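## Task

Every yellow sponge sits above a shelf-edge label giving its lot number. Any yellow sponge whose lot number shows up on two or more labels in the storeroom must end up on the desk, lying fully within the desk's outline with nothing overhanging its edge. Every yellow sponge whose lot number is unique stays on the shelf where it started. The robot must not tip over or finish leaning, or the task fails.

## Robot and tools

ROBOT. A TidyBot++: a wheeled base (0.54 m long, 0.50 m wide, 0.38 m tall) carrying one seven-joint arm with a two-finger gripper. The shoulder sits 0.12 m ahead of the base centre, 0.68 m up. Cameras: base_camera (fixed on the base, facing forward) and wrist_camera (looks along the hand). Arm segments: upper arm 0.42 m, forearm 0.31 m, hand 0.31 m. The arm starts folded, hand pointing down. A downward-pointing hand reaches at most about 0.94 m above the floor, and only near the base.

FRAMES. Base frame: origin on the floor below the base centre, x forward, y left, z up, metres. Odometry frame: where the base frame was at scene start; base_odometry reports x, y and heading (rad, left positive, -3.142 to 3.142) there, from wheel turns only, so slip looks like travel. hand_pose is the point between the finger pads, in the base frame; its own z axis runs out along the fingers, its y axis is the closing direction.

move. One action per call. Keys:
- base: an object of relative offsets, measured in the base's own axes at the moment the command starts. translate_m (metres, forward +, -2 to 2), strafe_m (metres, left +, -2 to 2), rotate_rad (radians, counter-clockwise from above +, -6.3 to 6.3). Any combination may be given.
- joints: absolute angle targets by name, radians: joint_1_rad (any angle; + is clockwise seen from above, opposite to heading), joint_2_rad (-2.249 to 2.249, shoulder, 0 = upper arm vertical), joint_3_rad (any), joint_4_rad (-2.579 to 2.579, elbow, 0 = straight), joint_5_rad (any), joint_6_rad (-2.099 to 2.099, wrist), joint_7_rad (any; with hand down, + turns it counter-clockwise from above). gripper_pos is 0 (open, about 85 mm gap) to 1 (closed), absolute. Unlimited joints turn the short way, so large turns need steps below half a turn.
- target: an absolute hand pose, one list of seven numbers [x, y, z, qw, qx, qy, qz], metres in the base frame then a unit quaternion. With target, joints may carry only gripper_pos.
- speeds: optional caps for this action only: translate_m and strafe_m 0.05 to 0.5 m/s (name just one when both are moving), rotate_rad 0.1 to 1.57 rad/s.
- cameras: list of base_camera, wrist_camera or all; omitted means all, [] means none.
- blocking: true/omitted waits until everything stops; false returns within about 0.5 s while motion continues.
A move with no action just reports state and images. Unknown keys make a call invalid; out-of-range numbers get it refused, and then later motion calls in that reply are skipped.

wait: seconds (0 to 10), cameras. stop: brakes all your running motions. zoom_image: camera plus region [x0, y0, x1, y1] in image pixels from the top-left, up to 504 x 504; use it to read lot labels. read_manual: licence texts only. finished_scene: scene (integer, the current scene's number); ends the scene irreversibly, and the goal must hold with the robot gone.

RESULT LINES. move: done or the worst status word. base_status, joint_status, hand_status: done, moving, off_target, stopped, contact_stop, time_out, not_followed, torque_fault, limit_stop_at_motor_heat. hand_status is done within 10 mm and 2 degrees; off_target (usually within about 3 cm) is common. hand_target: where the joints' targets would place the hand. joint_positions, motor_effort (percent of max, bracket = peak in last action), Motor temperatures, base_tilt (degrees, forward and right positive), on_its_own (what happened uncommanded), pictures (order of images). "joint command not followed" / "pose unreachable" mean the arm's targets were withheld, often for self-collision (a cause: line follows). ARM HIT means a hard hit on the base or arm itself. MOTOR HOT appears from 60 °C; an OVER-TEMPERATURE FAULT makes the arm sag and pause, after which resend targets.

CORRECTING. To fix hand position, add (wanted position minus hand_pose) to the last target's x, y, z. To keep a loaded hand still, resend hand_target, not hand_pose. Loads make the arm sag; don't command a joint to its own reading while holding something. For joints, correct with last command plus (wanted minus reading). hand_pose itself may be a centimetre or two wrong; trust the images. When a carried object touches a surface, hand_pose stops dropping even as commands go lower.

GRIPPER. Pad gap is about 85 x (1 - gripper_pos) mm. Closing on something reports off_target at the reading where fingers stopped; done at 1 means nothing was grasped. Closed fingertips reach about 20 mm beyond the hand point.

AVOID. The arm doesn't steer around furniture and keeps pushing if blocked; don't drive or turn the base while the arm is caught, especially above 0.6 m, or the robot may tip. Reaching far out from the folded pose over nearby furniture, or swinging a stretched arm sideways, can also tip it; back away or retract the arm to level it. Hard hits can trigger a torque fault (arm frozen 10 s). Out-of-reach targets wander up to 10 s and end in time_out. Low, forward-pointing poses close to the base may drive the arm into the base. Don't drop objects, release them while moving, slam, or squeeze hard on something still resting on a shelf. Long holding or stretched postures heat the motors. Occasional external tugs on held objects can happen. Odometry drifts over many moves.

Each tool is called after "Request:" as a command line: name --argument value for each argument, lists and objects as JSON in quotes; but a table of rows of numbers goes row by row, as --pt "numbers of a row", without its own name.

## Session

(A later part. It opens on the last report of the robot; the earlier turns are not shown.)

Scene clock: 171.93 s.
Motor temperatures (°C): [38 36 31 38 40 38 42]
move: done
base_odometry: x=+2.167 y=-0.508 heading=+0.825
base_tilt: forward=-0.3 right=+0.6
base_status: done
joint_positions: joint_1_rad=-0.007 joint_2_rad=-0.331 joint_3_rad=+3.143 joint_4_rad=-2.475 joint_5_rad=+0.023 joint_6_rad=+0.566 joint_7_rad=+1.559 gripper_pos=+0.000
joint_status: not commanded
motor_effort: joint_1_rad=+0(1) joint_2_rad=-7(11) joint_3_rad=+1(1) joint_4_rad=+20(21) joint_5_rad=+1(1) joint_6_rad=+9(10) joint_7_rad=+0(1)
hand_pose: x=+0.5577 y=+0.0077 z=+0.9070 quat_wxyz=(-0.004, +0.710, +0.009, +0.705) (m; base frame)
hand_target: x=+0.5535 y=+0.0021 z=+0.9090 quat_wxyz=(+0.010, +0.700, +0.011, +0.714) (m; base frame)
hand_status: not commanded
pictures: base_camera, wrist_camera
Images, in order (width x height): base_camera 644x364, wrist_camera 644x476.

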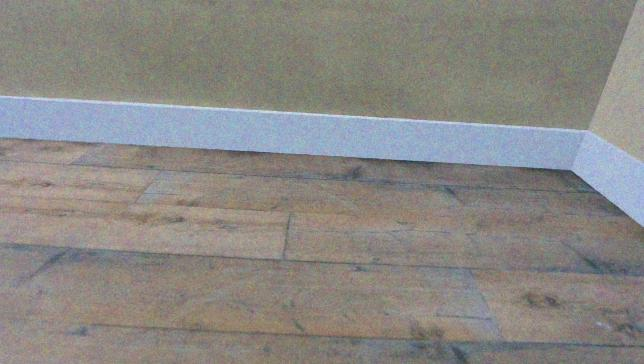

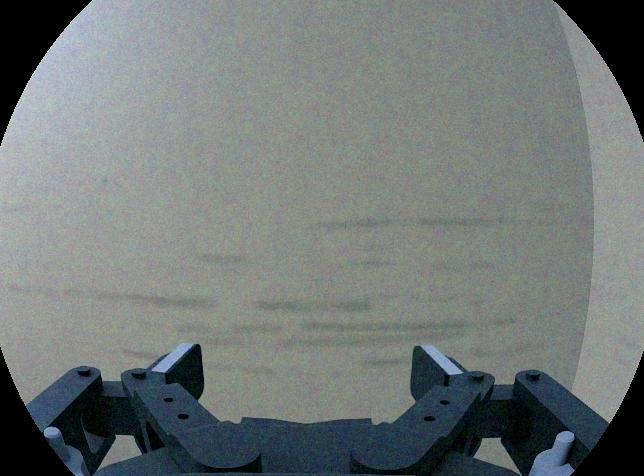

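Request:
move --joints '{"joint_6_rad": -0.85}' --cameras '[]'

Request:
move --base '{"translate_m": 0.5}' --cameras '[]'

Request:
move --base '{"rotate_rad": 1.571}'

Scene clock: 174.33 s.
Motor temperatures (°C): [38 36 31 38 40 38 42]
move: done
base_odometry: x=+2.167 y=-0.508 heading=+0.825
base_tilt: forward=-0.3 right=+0.6
base_status: not commanded
joint_positions: joint_1_rad=-0.007 joint_2_rad=-0.331 joint_3_rad=+3.143 joint_4_rad=-2.481 joint_5_rad=+0.023 joint_6_rad=-0.794 joint_7_rad=+1.559 gripper_pos=+0.000
joint_status: all done
motor_effort: joint_1_rad=+0(1) joint_2_rad=-3(8) joint_3_rad=+1(1) joint_4_rad=+15(21) joint_5_rad=+1(1) joint_6_rad=+2(9) joint_7_rad=+0(1)
hand_pose: x=+0.3064 y=-0.0027 z=+0.6023 quat_wxyz=(+0.008, +0.995, +0.005, +0.099) (m; base frame)
hand_target: x=+0.2800 y=+0.0016 z=+0.5936 quat_wxyz=(+0.001, +0.998, +0.015, +0.061) (m; base frame)
hand_status: not commanded
pictures: none
No camera images: "cameras" was empty.

Scene clock: 176.43 s.
Motor temperatures (°C): [38 36 31 38 40 38 42]
move: done
base_odometry: x=+2.507 y=-0.140 heading=+0.824
base_tilt: forward=-0.3 right=+0.6
base_status: done
joint_positions: joint_1_rad=-0.007 joint_2_rad=-0.327 joint_3_rad=+3.143 joint_4_rad=-2.482 joint_5_rad=+0.023 joint_6_rad=-0.799 joint_7_rad=+1.559 gripper_pos=+0.000
joint_status: not commanded
motor_effort: joint_1_rad=+0(1) joint_2_rad=-3(7) joint_3_rad=+0(1) joint_4_rad=+15(17) joint_5_rad=+1(1) joint_6_rad=+2(3) joint_7_rad=+0(1)
hand_pose: x=+0.3042 y=-0.0027 z=+0.6011 quat_wxyz=(+0.008, +0.996, +0.005, +0.094) (m; base frame)
hand_target: x=+0.2800 y=+0.0016 z=+0.5936 quat_wxyz=(+0.001, +0.998, +0.015, +0.061) (m; base frame)
hand_status: not commanded
pictures: none
No camera images: "cameras" was empty.

Scene clock: 178.73 s.
Motor temperatures (°C): [38 36 31 38 40 38 42]
move: done
base_odometry: x=+2.507 y=-0.140 heading=+2.395
base_tilt: forward=-0.3 right=+0.6
base_status: done
joint_positions: joint_1_rad=-0.007 joint_2_rad=-0.327 joint_3_rad=+3.143 joint_4_rad=-2.482 joint_5_rad=+0.023 joint_6_rad=-0.799 joint_7_rad=+1.559 gripper_pos=+0.000
joint_status: not commanded
motor_effort: joint_1_rad=-1(1) joint_2_rad=-4(4) joint_3_rad=+1(1) joint_4_rad=+15(16) joint_5_rad=+1(1) joint_6_rad=+2(2) joint_7_rad=+0(1)
hand_pose: x=+0.3042 y=-0.0027 z=+0.6011 quat_wxyz=(+0.008, +0.996, +0.005, +0.094) (m; base frame)
hand_target: x=+0.2800 y=+0.0016 z=+0.5936 quat_wxyz=(+0.001, +0.998, +0.015, +0.061) (m; base frame)
hand_status: not commanded
pictures: base_camera, wrist_camera
Images, in order (width x height): base_camera 644x364, wrist_camera 644x476.

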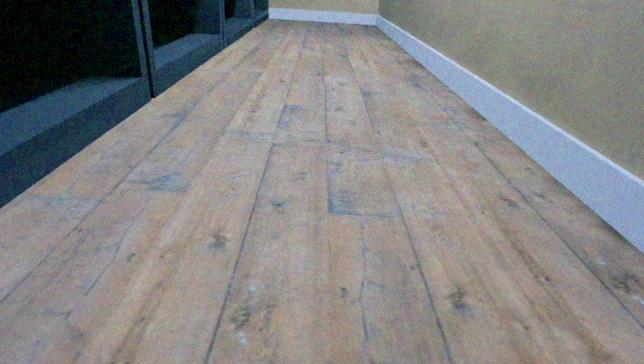

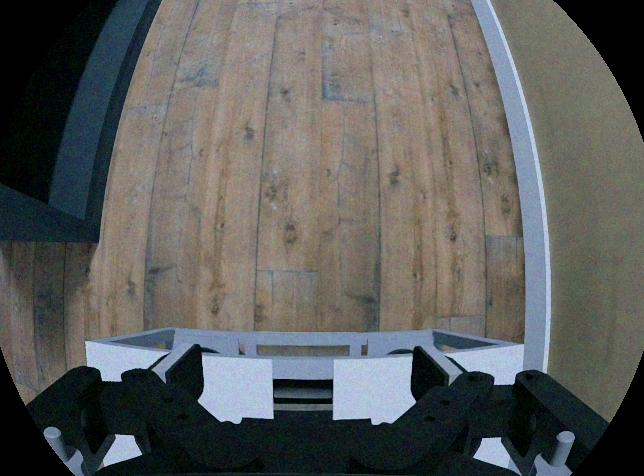

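Request:
move --base '{"rotate_rad": 1.57}' --joints '{"joint_2_rad": -0.33, "joint_4_rad": -2.51, "joint_6_rad": 0.62}'

Scene clock: 182.30 s.
Motor temperatures (°C): [38 36 31 38 40 38 42]
move: done
base_odometry: x=+2.507 y=-0.140 heading=-2.319
base_tilt: forward=-0.3 right=+0.6
base_status: done
joint_positions: joint_1_rad=-0.007 joint_2_rad=-0.328 joint_3_rad=+3.143 joint_4_rad=-2.487 joint_5_rad=+0.023 joint_6_rad=+0.560 joint_7_rad=+1.559 gripper_pos=+0.000
joint_status: all done
motor_effort: joint_1_rad=-1(1) joint_2_rad=-7(9) joint_3_rad=+1(2) joint_4_rad=+19(20) joint_5_rad=+1(1) joint_6_rad=+9(9) joint_7_rad=+0(1)
hand_pose: x=+0.5561 y=+0.0078 z=+0.8966 quat_wxyz=(-0.004, +0.717, +0.009, +0.697) (m; base frame)
hand_target: x=+0.5517 y=+0.0021 z=+0.9033 quat_wxyz=(+0.010, +0.703, +0.011, +0.711) (m; base frame)
hand_status: not commanded
pictures: base_camera, wrist_camera
Images, in order (width x height): base_camera 644x364, wrist_camera 644x476.

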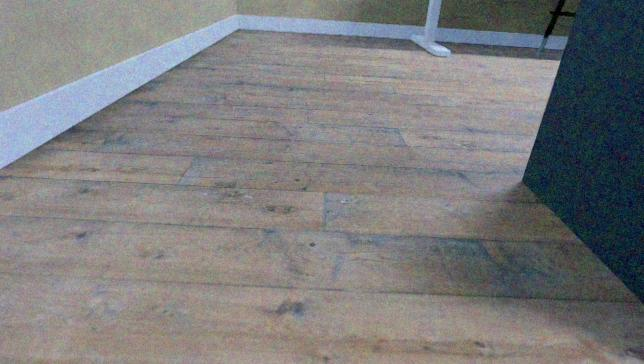

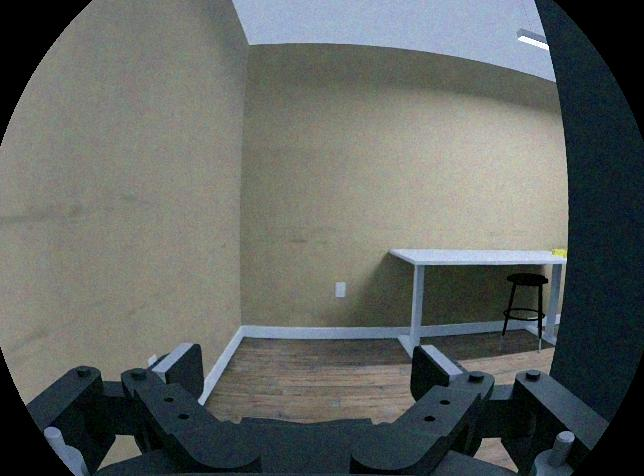

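Request:
move --base '{"translate_m": -0.19}' --cameras '[]'

Request:
move --base '{"strafe_m": -0.85}'

Scene clock: 184.10 s.
Motor temperatures (°C): [38 36 31 38 40 38 42]
move: done
base_odometry: x=+2.636 y=-0.001 heading=-2.318
base_tilt: forward=-0.3 right=+0.6
base_status: done
joint_positions: joint_1_rad=-0.007 joint_2_rad=-0.338 joint_3_rad=+3.143 joint_4_rad=-2.489 joint_5_rad=+0.023 joint_6_rad=+0.563 joint_7_rad=+1.559 gripper_pos=+0.000
joint_status: not commanded
motor_effort: joint_1_rad=+0(1) joint_2_rad=-8(12) joint_3_rad=+0(1) joint_4_rad=+19(21) joint_5_rad=+1(1) joint_6_rad=+9(9) joint_7_rad=+0(1)
hand_pose: x=+0.5537 y=+0.0078 z=+0.9009 quat_wxyz=(-0.004, +0.713, +0.009, +0.701) (m; base frame)
hand_target: x=+0.5517 y=+0.0021 z=+0.9033 quat_wxyz=(+0.010, +0.703, +0.011, +0.711) (m; base frame)
hand_status: not commanded
pictures: none
No camera images: "cameras" was empty.

Scene clock: 186.73 s.
Motor temperatures (°C): [38 36 31 38 40 38 42]
move: done
base_odometry: x=+2.013 y=+0.577 heading=-2.319
base_tilt: forward=-0.3 right=+0.6
base_status: done
joint_positions: joint_1_rad=-0.007 joint_2_rad=-0.338 joint_3_rad=+3.142 joint_4_rad=-2.489 joint_5_rad=+0.023 joint_6_rad=+0.564 joint_7_rad=+1.559 gripper_pos=+0.000
joint_status: not commanded
motor_effort: joint_1_rad=+0(2) joint_2_rad=-7(8) joint_3_rad=+1(4) joint_4_rad=+20(21) joint_5_rad=+1(1) joint_6_rad=+9(10) joint_7_rad=+0(1)
hand_pose: x=+0.5537 y=+0.0080 z=+0.9012 quat_wxyz=(-0.004, +0.713, +0.010, +0.701) (m; base frame)
hand_target: x=+0.5517 y=+0.0021 z=+0.9033 quat_wxyz=(+0.010, +0.703, +0.011, +0.711) (m; base frame)
hand_status: not commanded
pictures: base_camera, wrist_camera
Images, in order (width x height): base_camera 644x364, wrist_camera 644x476.

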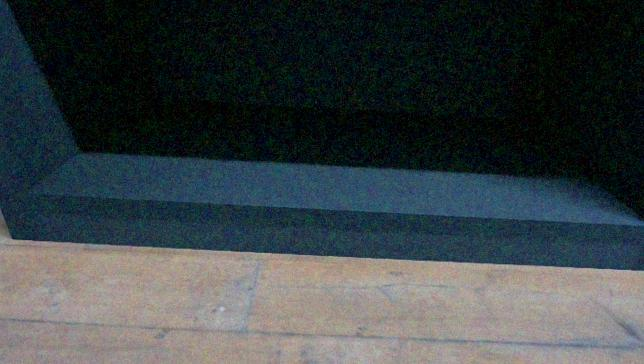

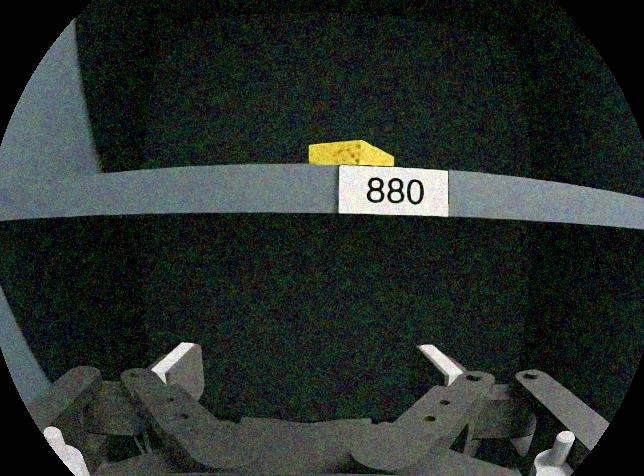

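Request:
move --joints '{"joint_6_rad": -0.1}' --cameras '["wrist_camera"]'

Scene clock: 188.57 s.
Motor temperatures (°C): [38 36 31 38 40 38 42]
move: done
base_odometry: x=+2.013 y=+0.577 heading=-2.319
base_tilt: forward=-0.4 right=+0.6
base_status: not commanded
joint_positions: joint_1_rad=-0.007 joint_2_rad=-0.338 joint_3_rad=+3.142 joint_4_rad=-2.495 joint_5_rad=+0.023 joint_6_rad=-0.052 joint_7_rad=+1.559 gripper_pos=+0.000
joint_status: all done
motor_effort: joint_1_rad=-1(1) joint_2_rad=-6(8) joint_3_rad=+1(1) joint_4_rad=+19(21) joint_5_rad=+1(1) joint_6_rad=+7(10) joint_7_rad=+0(1)
hand_pose: x=+0.4913 y=+0.0034 z=+0.7191 quat_wxyz=(+0.002, +0.893, +0.008, +0.449) (m; base frame)
hand_target: x=+0.4767 y=+0.0019 z=+0.6972 quat_wxyz=(+0.006, +0.909, +0.014, +0.418) (m; base frame)
hand_status: not commanded
pictures: wrist_camera
Images, in order (width x height): wrist_camera 644x476.

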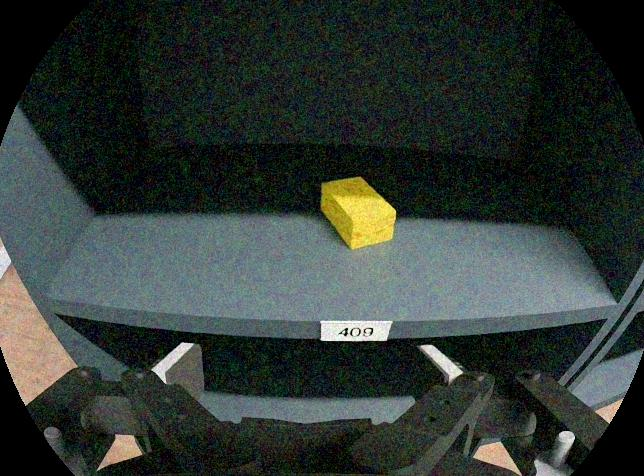

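Request:
move --base '{"strafe_m": -0.87}' --cameras '["wrist_camera"]'

Request:
move --joints '{"joint_6_rad": 0.66}' --cameras '["wrist_camera"]'

Scene clock: 191.37 s.
Motor temperatures (°C): [38 36 31 38 40 38 42]
move: done
base_odometry: x=+1.375 y=+1.169 heading=-2.319
base_tilt: forward=-0.3 right=+0.6
base_status: done
joint_positions: joint_1_rad=-0.007 joint_2_rad=-0.338 joint_3_rad=+3.142 joint_4_rad=-2.495 joint_5_rad=+0.023 joint_6_rad=-0.052 joint_7_rad=+1.559 gripper_pos=+0.000
joint_status: not commanded
motor_effort: joint_1_rad=+0(1) joint_2_rad=-6(7) joint_3_rad=+1(2) joint_4_rad=+18(19) joint_5_rad=+1(1) joint_6_rad=+7(8) joint_7_rad=+0(1)
hand_pose: x=+0.4913 y=+0.0034 z=+0.7191 quat_wxyz=(+0.002, +0.893, +0.008, +0.449) (m; base frame)
hand_target: x=+0.4767 y=+0.0019 z=+0.6972 quat_wxyz=(+0.006, +0.909, +0.014, +0.418) (m; base frame)
hand_status: not commanded
pictures: wrist_camera
Images, in order (width x height): wrist_camera 644x476.

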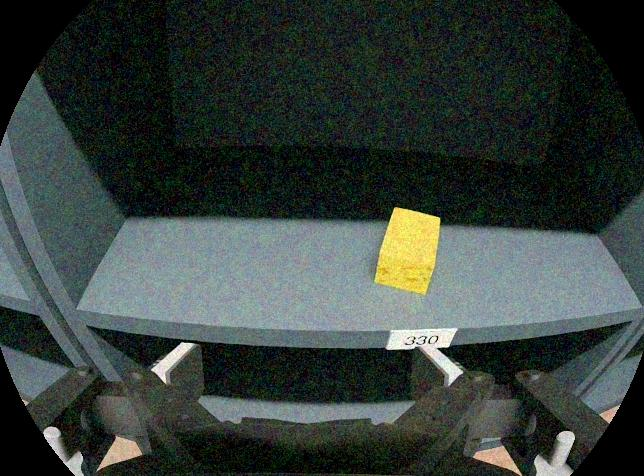

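Scene clock: 192.80 s.
Motor temperatures (°C): [38 36 31 38 40 38 42]
move: done
base_odometry: x=+1.375 y=+1.169 heading=-2.319
base_tilt: forward=-0.3 right=+0.6
base_status: not commanded
joint_positions: joint_1_rad=-0.007 joint_2_rad=-0.338 joint_3_rad=+3.142 joint_4_rad=-2.497 joint_5_rad=+0.023 joint_6_rad=+0.607 joint_7_rad=+1.559 gripper_pos=+0.000
joint_status: all done
motor_effort: joint_1_rad=-1(1) joint_2_rad=-6(8) joint_3_rad=+0(1) joint_4_rad=+19(21) joint_5_rad=+1(1) joint_6_rad=+9(9) joint_7_rad=+0(1)
hand_pose: x=+0.5523 y=+0.0083 z=+0.9101 quat_wxyz=(-0.004, +0.701, +0.010, +0.714) (m; base frame)
hand_target: x=+0.5513 y=+0.0021 z=+0.9158 quat_wxyz=(+0.010, +0.689, +0.011, +0.725) (m; base frame)
hand_status: not commanded
pictures: wrist_camera
Images, in order (width x height): wrist_camera 644x476.

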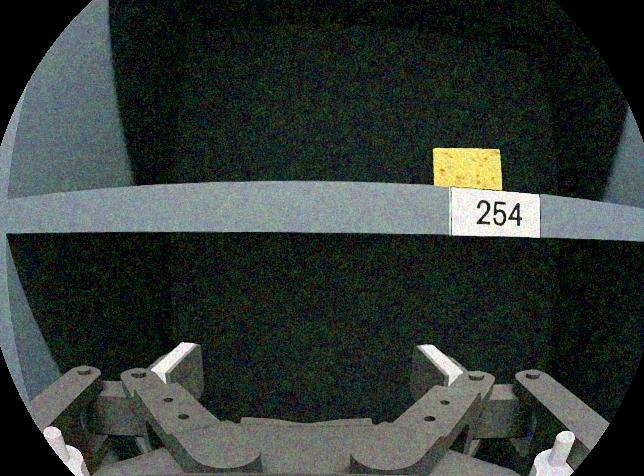

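Request:
move --base '{"strafe_m": -0.87}' --cameras '["wrist_camera"]'

Request:
move --joints '{"joint_6_rad": -0.1}' --cameras '["wrist_camera"]'

Scene clock: 195.57 s.
Motor temperatures (°C): [38 36 31 38 40 38 42]
move: done
base_odometry: x=+0.738 y=+1.761 heading=-2.320
base_tilt: forward=-0.3 right=+0.6
base_status: done
joint_positions: joint_1_rad=-0.007 joint_2_rad=-0.338 joint_3_rad=+3.142 joint_4_rad=-2.497 joint_5_rad=+0.023 joint_6_rad=+0.607 joint_7_rad=+1.559 gripper_pos=+0.000
joint_status: not commanded
motor_effort: joint_1_rad=+0(1) joint_2_rad=-7(8) joint_3_rad=+0(2) joint_4_rad=+19(21) joint_5_rad=+1(1) joint_6_rad=+9(10) joint_7_rad=+0(1)
hand_pose: x=+0.5523 y=+0.0083 z=+0.9101 quat_wxyz=(-0.004, +0.700, +0.010, +0.714) (m; base frame)
hand_target: x=+0.5513 y=+0.0021 z=+0.9158 quat_wxyz=(+0.010, +0.689, +0.011, +0.725) (m; base frame)
hand_status: not commanded
pictures: wrist_camera
Images, in order (width x height): wrist_camera 644x476.

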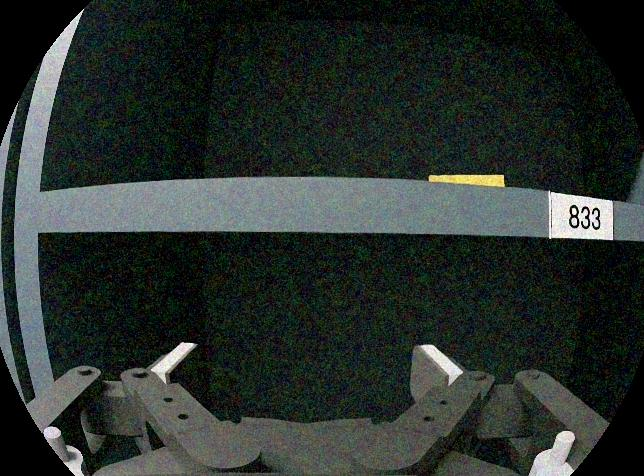

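Scene clock: 197.00 s.
Motor temperatures (°C): [38 36 31 38 40 38 42]
move: done
base_odometry: x=+0.738 y=+1.761 heading=-2.320
base_tilt: forward=-0.4 right=+0.6
base_status: not commanded
joint_positions: joint_1_rad=-0.007 joint_2_rad=-0.337 joint_3_rad=+3.142 joint_4_rad=-2.499 joint_5_rad=+0.023 joint_6_rad=-0.052 joint_7_rad=+1.559 gripper_pos=+0.000
joint_status: all done
motor_effort: joint_1_rad=-1(1) joint_2_rad=-6(7) joint_3_rad=+0(1) joint_4_rad=+18(21) joint_5_rad=+1(1) joint_6_rad=+7(10) joint_7_rad=+0(1)
hand_pose: x=+0.4900 y=+0.0034 z=+0.7172 quat_wxyz=(+0.002, +0.894, +0.008, +0.448) (m; base frame)
hand_target: x=+0.4767 y=+0.0019 z=+0.6972 quat_wxyz=(+0.006, +0.909, +0.014, +0.418) (m; base frame)
hand_status: not commanded
pictures: wrist_camera
Images, in order (width x height): wrist_camera 644x476.

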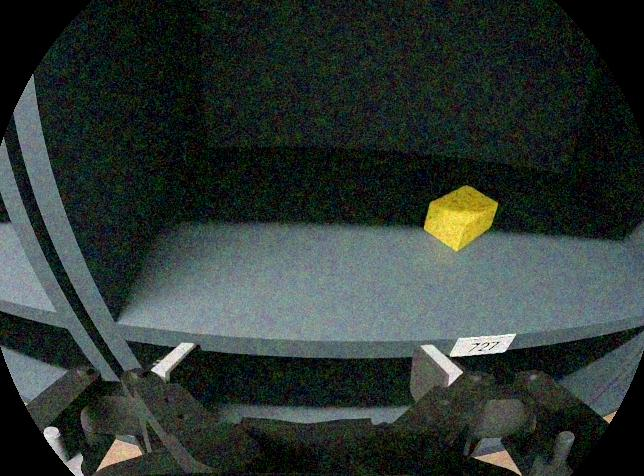

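Request:
move --base '{"strafe_m": -0.7}'

Scene clock: 199.60 s.
Motor temperatures (°C): [38 36 31 38 40 38 42]
move: done
base_odometry: x=+0.225 y=+2.238 heading=-2.320
base_tilt: forward=-0.3 right=+0.6
base_status: done
joint_positions: joint_1_rad=-0.007 joint_2_rad=-0.337 joint_3_rad=+3.142 joint_4_rad=-2.499 joint_5_rad=+0.023 joint_6_rad=-0.052 joint_7_rad=+1.559 gripper_pos=+0.000
joint_status: not commanded
motor_effort: joint_1_rad=+0(1) joint_2_rad=-5(7) joint_3_rad=+1(2) joint_4_rad=+19(19) joint_5_rad=+1(1) joint_6_rad=+8(8) joint_7_rad=+0(1)
hand_pose: x=+0.4900 y=+0.0034 z=+0.7172 quat_wxyz=(+0.002, +0.894, +0.008, +0.448) (m; base frame)
hand_target: x=+0.4767 y=+0.0019 z=+0.6972 quat_wxyz=(+0.006, +0.909, +0.014, +0.418) (m; base frame)
hand_status: not commanded
pictures: base_camera, wrist_camera
Images, in order (width x height): base_camera 644x364, wrist_camera 644x476.

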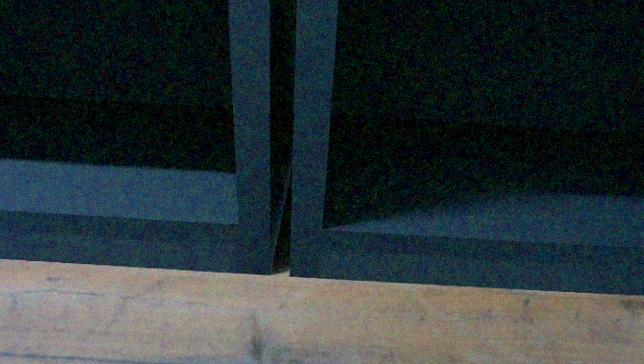

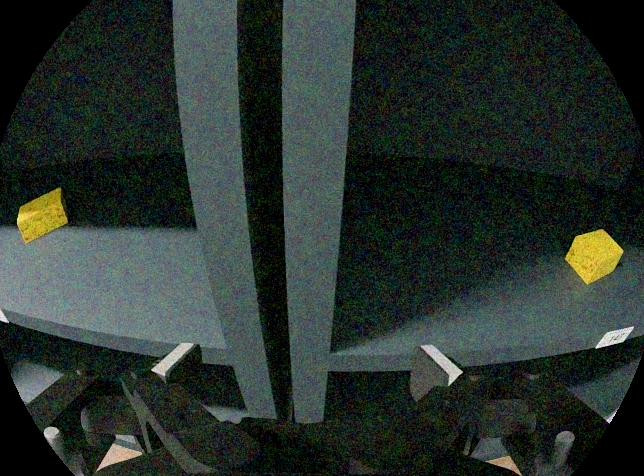

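Request:
move --base '{"strafe_m": -0.42}'

Request:
move --joints '{"joint_6_rad": 0.66}' --cameras '["wrist_camera"]'

Scene clock: 201.63 s.
Motor temperatures (°C): [38 36 31 38 40 38 42]
move: done
base_odometry: x=-0.083 y=+2.524 heading=-2.321
base_tilt: forward=-0.3 right=+0.6
base_status: done
joint_positions: joint_1_rad=-0.007 joint_2_rad=-0.337 joint_3_rad=+3.142 joint_4_rad=-2.499 joint_5_rad=+0.023 joint_6_rad=-0.052 joint_7_rad=+1.559 gripper_pos=+0.000
joint_status: not commanded
motor_effort: joint_1_rad=+0(1) joint_2_rad=-6(7) joint_3_rad=+1(2) joint_4_rad=+18(19) joint_5_rad=+1(1) joint_6_rad=+7(8) joint_7_rad=+0(1)
hand_pose: x=+0.4900 y=+0.0033 z=+0.7172 quat_wxyz=(+0.002, +0.894, +0.008, +0.448) (m; base frame)
hand_target: x=+0.4767 y=+0.0019 z=+0.6972 quat_wxyz=(+0.006, +0.909, +0.014, +0.418) (m; base frame)
hand_status: not commanded
pictures: base_camera, wrist_camera
Images, in order (width x height): base_camera 644x364, wrist_camera 644x476.

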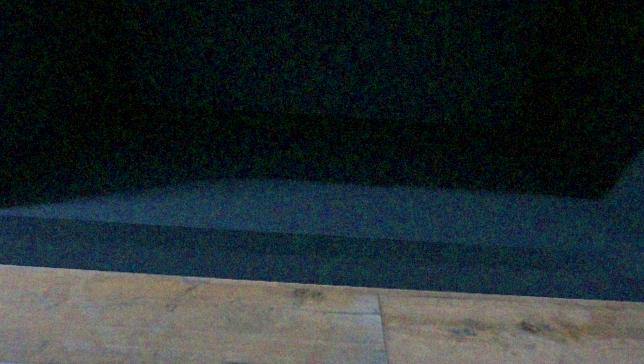

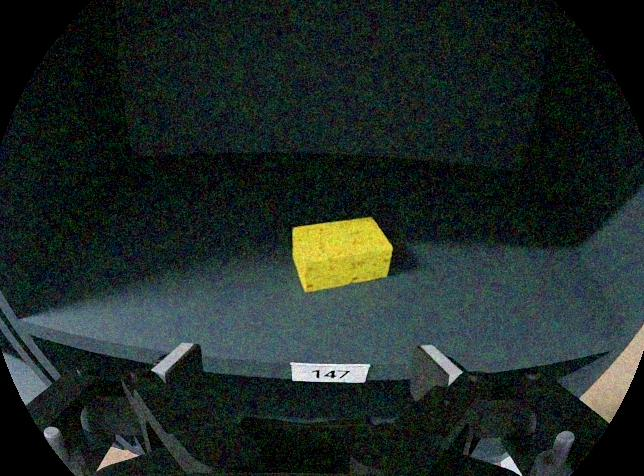

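Scene clock: 203.07 s.
Motor temperatures (°C): [38 36 31 38 40 38 42]
move: done
base_odometry: x=-0.083 y=+2.524 heading=-2.321
base_tilt: forward=-0.3 right=+0.6
base_status: not commanded
joint_positions: joint_1_rad=-0.007 joint_2_rad=-0.337 joint_3_rad=+3.142 joint_4_rad=-2.500 joint_5_rad=+0.023 joint_6_rad=+0.607 joint_7_rad=+1.559 gripper_pos=+0.000
joint_status: all done
motor_effort: joint_1_rad=+0(1) joint_2_rad=-7(8) joint_3_rad=+0(1) joint_4_rad=+19(21) joint_5_rad=+1(1) joint_6_rad=+9(9) joint_7_rad=+0(1)
hand_pose: x=+0.5519 y=+0.0082 z=+0.9084 quat_wxyz=(-0.004, +0.702, +0.010, +0.713) (m; base frame)
hand_target: x=+0.5513 y=+0.0021 z=+0.9158 quat_wxyz=(+0.010, +0.689, +0.011, +0.725) (m; base frame)
hand_status: not commanded
pictures: wrist_camera
Images, in order (width x height): wrist_camera 644x476.

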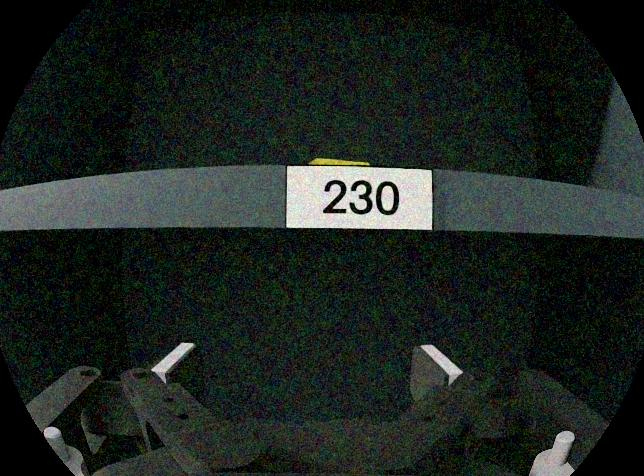

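Request:
move --joints '{"joint_6_rad": -0.9}' --cameras '[]'

Request:
move --joints '{"joint_2_rad": -0.11, "joint_4_rad": -0.85, "joint_6_rad": -1.26, "joint_7_rad": 1.57}' --cameras '["wrist_camera"]'

Scene clock: 207.10 s.
Motor temperatures (°C): [38 36 31 38 40 38 42]
move: done
base_odometry: x=-0.083 y=+2.524 heading=-2.321
base_tilt: forward=-0.3 right=+0.6
base_status: not commanded
joint_positions: joint_1_rad=-0.007 joint_2_rad=-0.337 joint_3_rad=+3.142 joint_4_rad=-2.500 joint_5_rad=+0.023 joint_6_rad=-0.844 joint_7_rad=+1.559 gripper_pos=+0.000
joint_status: all done
motor_effort: joint_1_rad=+0(1) joint_2_rad=-3(7) joint_3_rad=+1(1) joint_4_rad=+15(20) joint_5_rad=+1(1) joint_6_rad=+2(10) joint_7_rad=+0(1)
hand_pose: x=+0.2827 y=-0.0030 z=+0.5951 quat_wxyz=(+0.009, +0.998, +0.005, +0.068) (m; base frame)
hand_target: x=+0.2596 y=+0.0015 z=+0.5893 quat_wxyz=(+0.001, +0.999, +0.015, +0.031) (m; base frame)
hand_status: not commanded
pictures: none
No camera images: "cameras" was empty.

Scene clock: 209.97 s.
Motor temperatures (°C): [38 36 31 38 40 38 42]
move: done
base_odometry: x=-0.083 y=+2.524 heading=-2.321
base_tilt: forward=-0.3 right=+0.6
base_status: not commanded
joint_positions: joint_1_rad=-0.007 joint_2_rad=-0.134 joint_3_rad=+3.142 joint_4_rad=-0.870 joint_5_rad=+0.023 joint_6_rad=-1.204 joint_7_rad=+1.559 gripper_pos=+0.000
joint_status: all done
motor_effort: joint_1_rad=+0(1) joint_2_rad=-11(13) joint_3_rad=+0(1) joint_4_rad=+17(21) joint_5_rad=+1(1) joint_6_rad=+8(9) joint_7_rad=+0(1)
hand_pose: x=+0.5641 y=-0.0027 z=+1.2198 quat_wxyz=(+0.006, +0.825, -0.005, +0.566) (m; base frame)
hand_target: x=+0.5678 y=+0.0022 z=+1.2026 quat_wxyz=(-0.001, +0.841, +0.000, +0.540) (m; base frame)
hand_status: not commanded
pictures: wrist_camera
Images, in order (width x height): wrist_camera 644x476.

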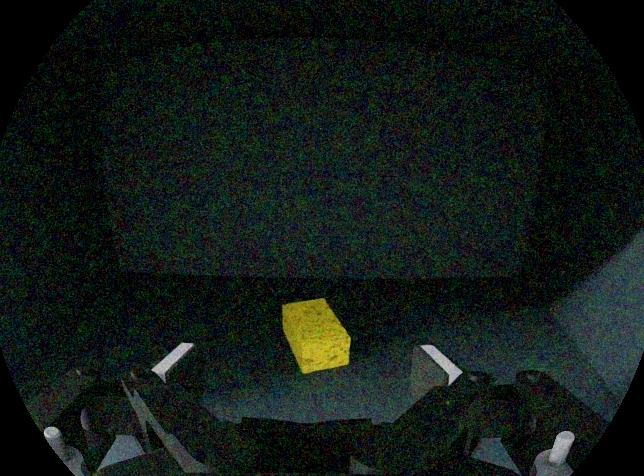

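Request:
move --base '{"strafe_m": -0.03}' --joints '{"joint_1_rad": 0.241, "joint_2_rad": 0.185, "joint_4_rad": -0.93, "joint_5_rad": -0.485, "joint_6_rad": -1.05, "joint_7_rad": 2.054}' --cameras '["wrist_camera"]'

Scene clock: 215.67 s.
Motor temperatures (°C): [38 36 31 38 40 38 42]
move: done
base_odometry: x=-0.104 y=+2.545 heading=-2.321
base_tilt: forward=-0.3 right=+0.6
base_status: done
joint_positions: joint_1_rad=+0.226 joint_2_rad=+0.177 joint_3_rad=+3.143 joint_4_rad=-0.912 joint_5_rad=-0.410 joint_6_rad=-1.109 joint_7_rad=+2.011 gripper_pos=+0.000
joint_status: all done
motor_effort: joint_1_rad=-1(2) joint_2_rad=-25(31) joint_3_rad=+0(2) joint_4_rad=+20(23) joint_5_rad=-2(4) joint_6_rad=+7(9) joint_7_rad=+0(2)
hand_pose: x=+0.7231 y=-0.0241 z=+1.0790 quat_wxyz=(-0.046, +0.867, +0.095, +0.487) (m; base frame)
hand_target: x=+0.7357 y=-0.0197 z=+1.0876 quat_wxyz=(-0.064, +0.852, +0.096, +0.511) (m; base frame)
hand_status: not commanded
pictures: wrist_camera
Images, in order (width x height): wrist_camera 644x476.

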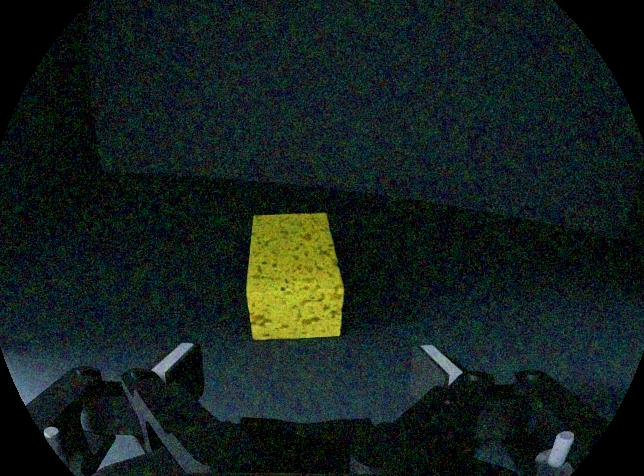

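Request:
move --base '{"strafe_m": 0.013}' --joints '{"joint_2_rad": 0.09, "joint_4_rad": -1.15, "joint_5_rad": -0.56, "joint_6_rad": -0.87, "joint_7_rad": 2.16}' --cameras '["wrist_camera"]'

Scene clock: 217.80 s.
Motor temperatures (°C): [38 36 31 38 40 38 42]
move: done
base_odometry: x=-0.095 y=+2.536 heading=-2.321
base_tilt: forward=-0.3 right=+0.6
base_status: done
joint_positions: joint_1_rad=+0.233 joint_2_rad=+0.095 joint_3_rad=+3.141 joint_4_rad=-1.120 joint_5_rad=-0.486 joint_6_rad=-0.933 joint_7_rad=+2.117 gripper_pos=+0.000
joint_status: all done
motor_effort: joint_1_rad=-1(4) joint_2_rad=-24(27) joint_3_rad=+0(2) joint_4_rad=+20(21) joint_5_rad=-2(4) joint_6_rad=+7(8) joint_7_rad=+0(1)
hand_pose: x=+0.7158 y=-0.0199 z=+1.0678 quat_wxyz=(-0.045, +0.848, +0.100, +0.519) (m; base frame)
hand_target: x=+0.7228 y=-0.0160 z=+1.0777 quat_wxyz=(-0.058, +0.832, +0.095, +0.543) (m; base frame)
hand_status: not commanded
pictures: wrist_camera
Images, in order (width x height): wrist_camera 644x476.

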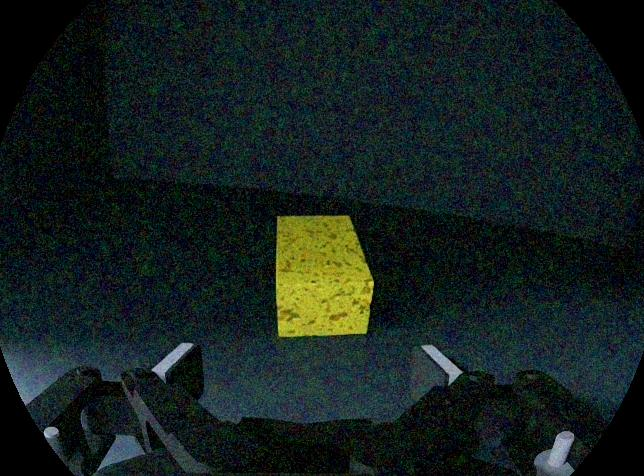

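Request:
move --base '{"strafe_m": -0.008}' --joints '{"joint_2_rad": 0.13, "joint_4_rad": -1.195}' --cameras '["wrist_camera"]'

Scene clock: 219.00 s.
Motor temperatures (°C): [38 36 30 38 40 38 42]
move: done
base_odometry: x=-0.101 y=+2.542 heading=-2.321
base_tilt: forward=-0.3 right=+0.6
base_status: done
joint_positions: joint_1_rad=+0.237 joint_2_rad=+0.116 joint_3_rad=+3.141 joint_4_rad=-1.169 joint_5_rad=-0.490 joint_6_rad=-0.927 joint_7_rad=+2.119 gripper_pos=+0.000
joint_status: all done
motor_effort: joint_1_rad=-1(5) joint_2_rad=-25(26) joint_3_rad=+0(3) joint_4_rad=+20(22) joint_5_rad=-3(3) joint_6_rad=+6(7) joint_7_rad=+0(0)
hand_pose: x=+0.7218 y=-0.0233 z=+1.0305 quat_wxyz=(-0.054, +0.863, +0.092, +0.493) (m; base frame)
hand_target: x=+0.7352 y=-0.0190 z=+1.0290 quat_wxyz=(-0.070, +0.853, +0.087, +0.509) (m; base frame)
hand_status: not commanded
pictures: wrist_camera
Images, in order (width x height): wrist_camera 644x476.

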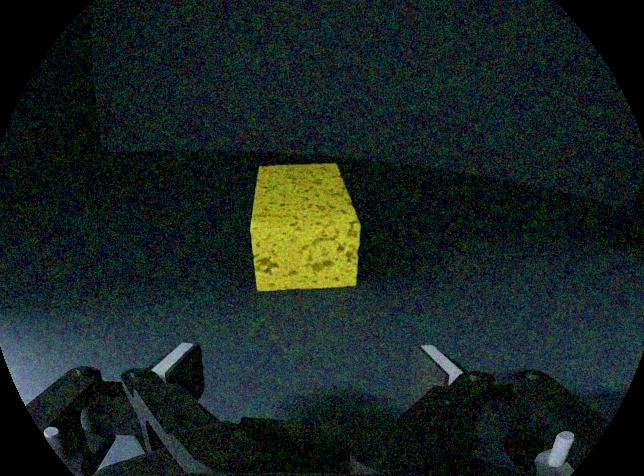

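Request:
move --joints '{"joint_2_rad": 0.085}' --cameras '["wrist_camera"]'

Scene clock: 220.17 s.
Motor temperatures (°C): [38 36 30 38 40 38 42]
move: done
base_odometry: x=-0.101 y=+2.542 heading=-2.321
base_tilt: forward=-0.3 right=+0.6
base_status: not commanded
joint_positions: joint_1_rad=+0.237 joint_2_rad=+0.082 joint_3_rad=+3.141 joint_4_rad=-1.170 joint_5_rad=-0.490 joint_6_rad=-0.927 joint_7_rad=+2.119 gripper_pos=+0.000
joint_status: all done
motor_effort: joint_1_rad=-1(1) joint_2_rad=-23(27) joint_3_rad=+0(0) joint_4_rad=+20(22) joint_5_rad=-3(3) joint_6_rad=+7(7) joint_7_rad=+0(1)
hand_pose: x=+0.7098 y=-0.0204 z=+1.0503 quat_wxyz=(-0.049, +0.855, +0.095, +0.507) (m; base frame)
hand_target: x=+0.7194 y=-0.0152 z=+1.0558 quat_wxyz=(-0.064, +0.842, +0.092, +0.527) (m; base frame)
hand_status: not commanded
pictures: wrist_camera
Images, in order (width x height): wrist_camera 644x476.

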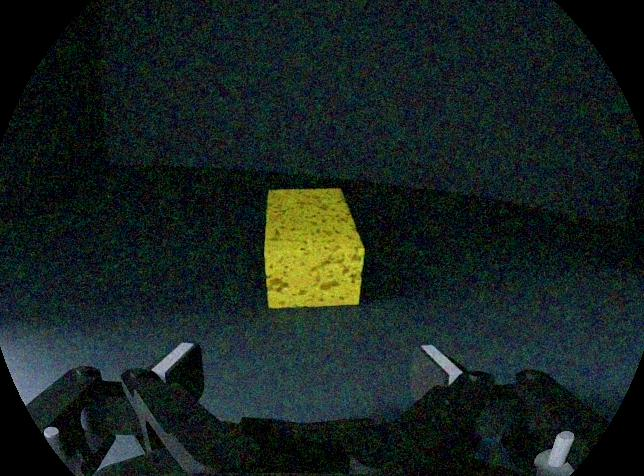

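Request:
move --joints '{"joint_2_rad": 0.117}' --cameras '["wrist_camera"]'

Scene clock: 221.07 s.
Motor temperatures (°C): [38 36 30 38 40 38 42]
move: done
base_odometry: x=-0.101 y=+2.542 heading=-2.321
base_tilt: forward=-0.3 right=+0.6
base_status: not commanded
joint_positions: joint_1_rad=+0.237 joint_2_rad=+0.096 joint_3_rad=+3.141 joint_4_rad=-1.170 joint_5_rad=-0.490 joint_6_rad=-0.927 joint_7_rad=+2.119 gripper_pos=+0.000
joint_status: all done
motor_effort: joint_1_rad=+0(1) joint_2_rad=-23(25) joint_3_rad=+0(0) joint_4_rad=+21(22) joint_5_rad=-3(3) joint_6_rad=+7(7) joint_7_rad=+0(1)
hand_pose: x=+0.7150 y=-0.0216 z=+1.0414 quat_wxyz=(-0.052, +0.859, +0.094, +0.501) (m; base frame)
hand_target: x=+0.7308 y=-0.0179 z=+1.0368 quat_wxyz=(-0.068, +0.850, +0.089, +0.515) (m; base frame)
hand_status: not commanded
pictures: wrist_camera
Images, in order (width x height): wrist_camera 644x476.

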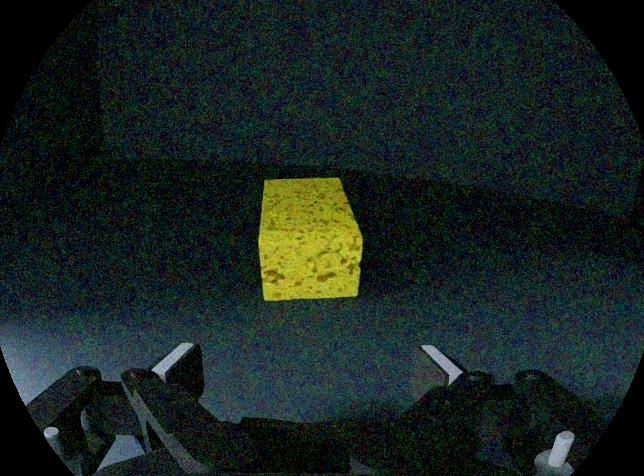

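Request:
move --base '{"translate_m": 0.08, "strafe_m": 0.018}' --speeds '{"translate_m": 0.15}' --cameras '["wrist_camera"]'

Scene clock: 222.70 s.
Motor temperatures (°C): [38 36 30 38 40 38 42]
move: done
base_odometry: x=-0.142 y=+2.471 heading=-2.321
base_tilt: forward=-0.3 right=+0.6
base_status: done
joint_positions: joint_1_rad=+0.237 joint_2_rad=+0.103 joint_3_rad=+3.141 joint_4_rad=-1.170 joint_5_rad=-0.491 joint_6_rad=-0.926 joint_7_rad=+2.119 gripper_pos=+0.000
joint_status: not commanded
motor_effort: joint_1_rad=+0(1) joint_2_rad=-23(26) joint_3_rad=+0(1) joint_4_rad=+21(22) joint_5_rad=-3(3) joint_6_rad=+7(7) joint_7_rad=+0(1)
hand_pose: x=+0.7175 y=-0.0222 z=+1.0377 quat_wxyz=(-0.053, +0.860, +0.093, +0.498) (m; base frame)
hand_target: x=+0.7308 y=-0.0179 z=+1.0368 quat_wxyz=(-0.068, +0.850, +0.089, +0.515) (m; base frame)
hand_status: not commanded
pictures: wrist_camera
Images, in order (width x height): wrist_camera 644x476.

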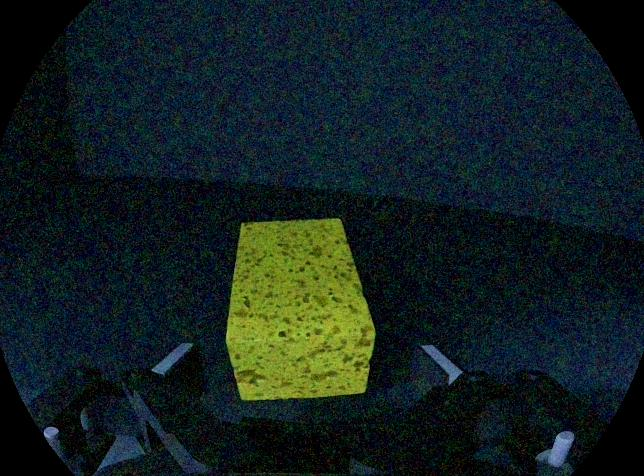

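Request:
move --base '{"translate_m": 0.05, "strafe_m": 0.018}' --speeds '{"translate_m": 0.15}' --cameras '["wrist_camera"]'

Scene clock: 223.90 s.
Motor temperatures (°C): [38 36 30 38 40 38 42]
move: done
base_odometry: x=-0.164 y=+2.422 heading=-2.322
base_tilt: forward=-0.3 right=+0.6
base_status: done
joint_positions: joint_1_rad=+0.237 joint_2_rad=+0.107 joint_3_rad=+3.141 joint_4_rad=-1.170 joint_5_rad=-0.491 joint_6_rad=-0.925 joint_7_rad=+2.119 gripper_pos=+0.000
joint_status: not commanded
motor_effort: joint_1_rad=+0(3) joint_2_rad=-24(26) joint_3_rad=+0(2) joint_4_rad=+20(22) joint_5_rad=-3(3) joint_6_rad=+7(7) joint_7_rad=+0(0)
hand_pose: x=+0.7191 y=-0.0226 z=+1.0352 quat_wxyz=(-0.053, +0.861, +0.092, +0.497) (m; base frame)
hand_target: x=+0.7308 y=-0.0179 z=+1.0368 quat_wxyz=(-0.068, +0.850, +0.089, +0.515) (m; base frame)
hand_status: not commanded
pictures: wrist_camera
Images, in order (width x height): wrist_camera 644x476.

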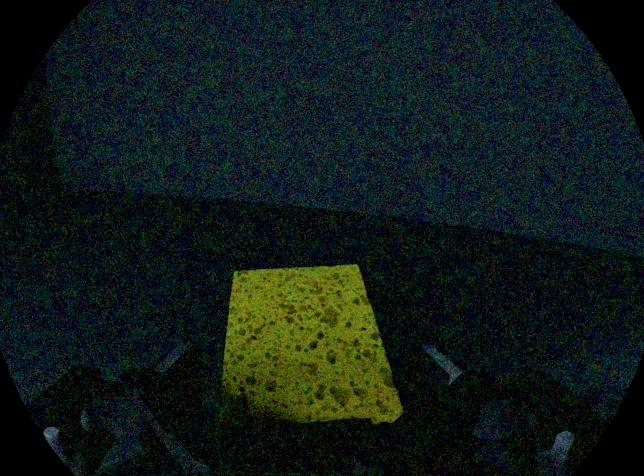

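Request:
move --joints '{"gripper_pos": 0.45}' --cameras '["wrist_camera"]'

Scene clock: 224.90 s.
Motor temperatures (°C): [38 36 30 38 40 38 42]
move: off_target
base_odometry: x=-0.164 y=+2.422 heading=-2.321
base_tilt: forward=-0.3 right=+0.6
base_status: not commanded
joint_positions: joint_1_rad=+0.237 joint_2_rad=+0.106 joint_3_rad=+3.141 joint_4_rad=-1.171 joint_5_rad=-0.492 joint_6_rad=-0.923 joint_7_rad=+2.119 gripper_pos=+0.396
joint_status: gripper_pos off_target (ended at +0.396, target +0.450)
motor_effort: joint_1_rad=+0(1) joint_2_rad=-24(24) joint_3_rad=+0(1) joint_4_rad=+20(21) joint_5_rad=-2(3) joint_6_rad=+7(7) joint_7_rad=+0(1)
hand_pose: x=+0.7189 y=-0.0225 z=+1.0368 quat_wxyz=(-0.053, +0.860, +0.092, +0.499) (m; base frame)
hand_target: x=+0.7308 y=-0.0179 z=+1.0368 quat_wxyz=(-0.068, +0.850, +0.089, +0.515) (m; base frame)
hand_status: not commanded
pictures: wrist_camera
Images, in order (width x height): wrist_camera 644x476.

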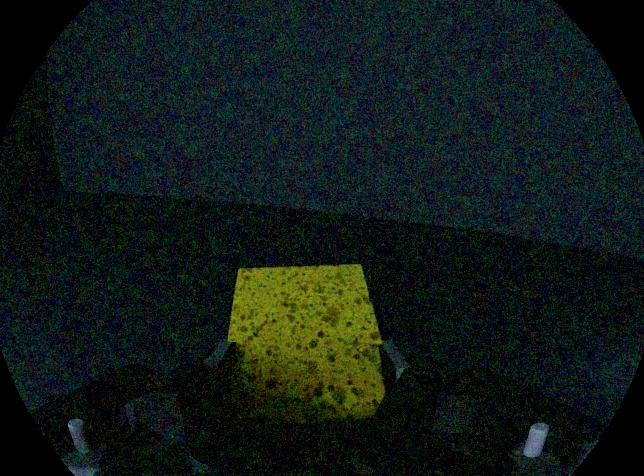

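Request:
move --joints '{"joint_4_rad": -1.07}' --cameras '["wrist_camera"]'

Scene clock: 228.20 s.
Motor temperatures (°C): [38 36 30 38 40 38 42]
move: done
base_odometry: x=-0.164 y=+2.422 heading=-2.321
base_tilt: forward=-0.3 right=+0.6
base_status: not commanded
joint_positions: joint_1_rad=+0.237 joint_2_rad=+0.105 joint_3_rad=+3.141 joint_4_rad=-1.083 joint_5_rad=-0.492 joint_6_rad=-0.922 joint_7_rad=+2.119 gripper_pos=+0.396
joint_status: all done
motor_effort: joint_1_rad=+0(1) joint_2_rad=-23(26) joint_3_rad=+0(0) joint_4_rad=+20(22) joint_5_rad=-3(3) joint_6_rad=+7(8) joint_7_rad=+0(1)
hand_pose: x=+0.7222 y=-0.0233 z=+1.0848 quat_wxyz=(-0.040, +0.839, +0.099, +0.534) (m; base frame)
hand_target: x=+0.7342 y=-0.0188 z=+1.1058 quat_wxyz=(-0.050, +0.818, +0.100, +0.564) (m; base frame)
hand_status: not commanded
pictures: wrist_camera
Images, in order (width x height): wrist_camera 644x476.

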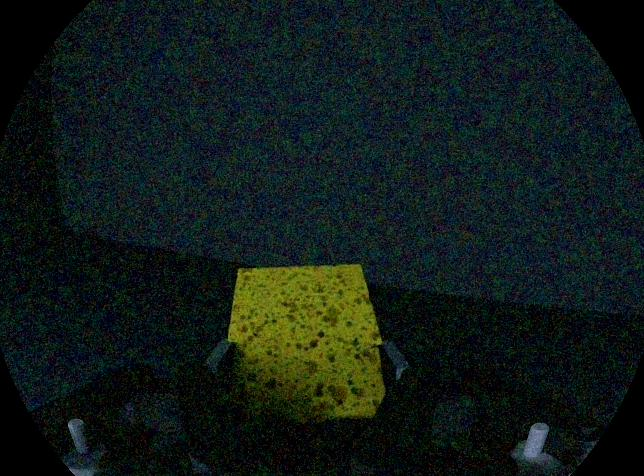

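Request:
move --base '{"translate_m": -0.15}' --speeds '{"translate_m": 0.25}' --cameras '[]'

Request:
move --joints '{"joint_2_rad": -0.21}' --cameras '["wrist_camera"]'

Scene clock: 230.70 s.
Motor temperatures (°C): [38 36 30 38 40 38 42]
move: done
base_odometry: x=-0.061 y=+2.532 heading=-2.321
base_tilt: forward=-0.4 right=+0.6
base_status: done
joint_positions: joint_1_rad=+0.237 joint_2_rad=+0.104 joint_3_rad=+3.141 joint_4_rad=-1.083 joint_5_rad=-0.494 joint_6_rad=-0.922 joint_7_rad=+2.119 gripper_pos=+0.396
joint_status: not commanded
motor_effort: joint_1_rad=-1(3) joint_2_rad=-24(28) joint_3_rad=+0(2) joint_4_rad=+21(22) joint_5_rad=-3(3) joint_6_rad=+7(8) joint_7_rad=+0(1)
hand_pose: x=+0.7217 y=-0.0231 z=+1.0862 quat_wxyz=(-0.041, +0.838, +0.099, +0.535) (m; base frame)
hand_target: x=+0.7342 y=-0.0188 z=+1.1058 quat_wxyz=(-0.050, +0.818, +0.100, +0.564) (m; base frame)
hand_status: not commanded
pictures: none
No camera images: "cameras" was empty.

Scene clock: 232.37 s.
Motor temperatures (°C): [38 36 30 38 40 38 42]
move: done
base_odometry: x=-0.061 y=+2.532 heading=-2.321
base_tilt: forward=-0.4 right=+0.6
base_status: not commanded
joint_positions: joint_1_rad=+0.237 joint_2_rad=-0.219 joint_3_rad=+3.141 joint_4_rad=-1.078 joint_5_rad=-0.494 joint_6_rad=-0.922 joint_7_rad=+2.119 gripper_pos=+0.396
joint_status: all done
motor_effort: joint_1_rad=+0(1) joint_2_rad=-10(27) joint_3_rad=+1(1) joint_4_rad=+18(22) joint_5_rad=-2(3) joint_6_rad=+8(9) joint_7_rad=+0(1)
hand_pose: x=+0.5667 y=+0.0144 z=+1.2554 quat_wxyz=(+0.008, +0.744, +0.125, +0.657) (m; base frame)
hand_target: x=+0.5710 y=+0.0213 z=+1.2767 quat_wxyz=(-0.002, +0.720, +0.129, +0.682) (m; base frame)
hand_status: not commanded
pictures: wrist_camera
Images, in order (width x height): wrist_camera 644x476.

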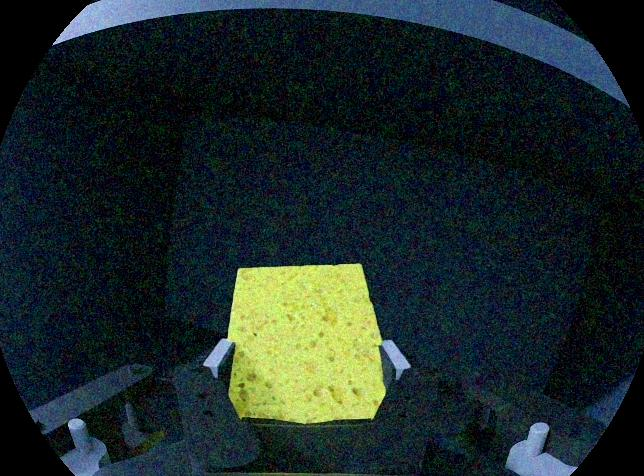

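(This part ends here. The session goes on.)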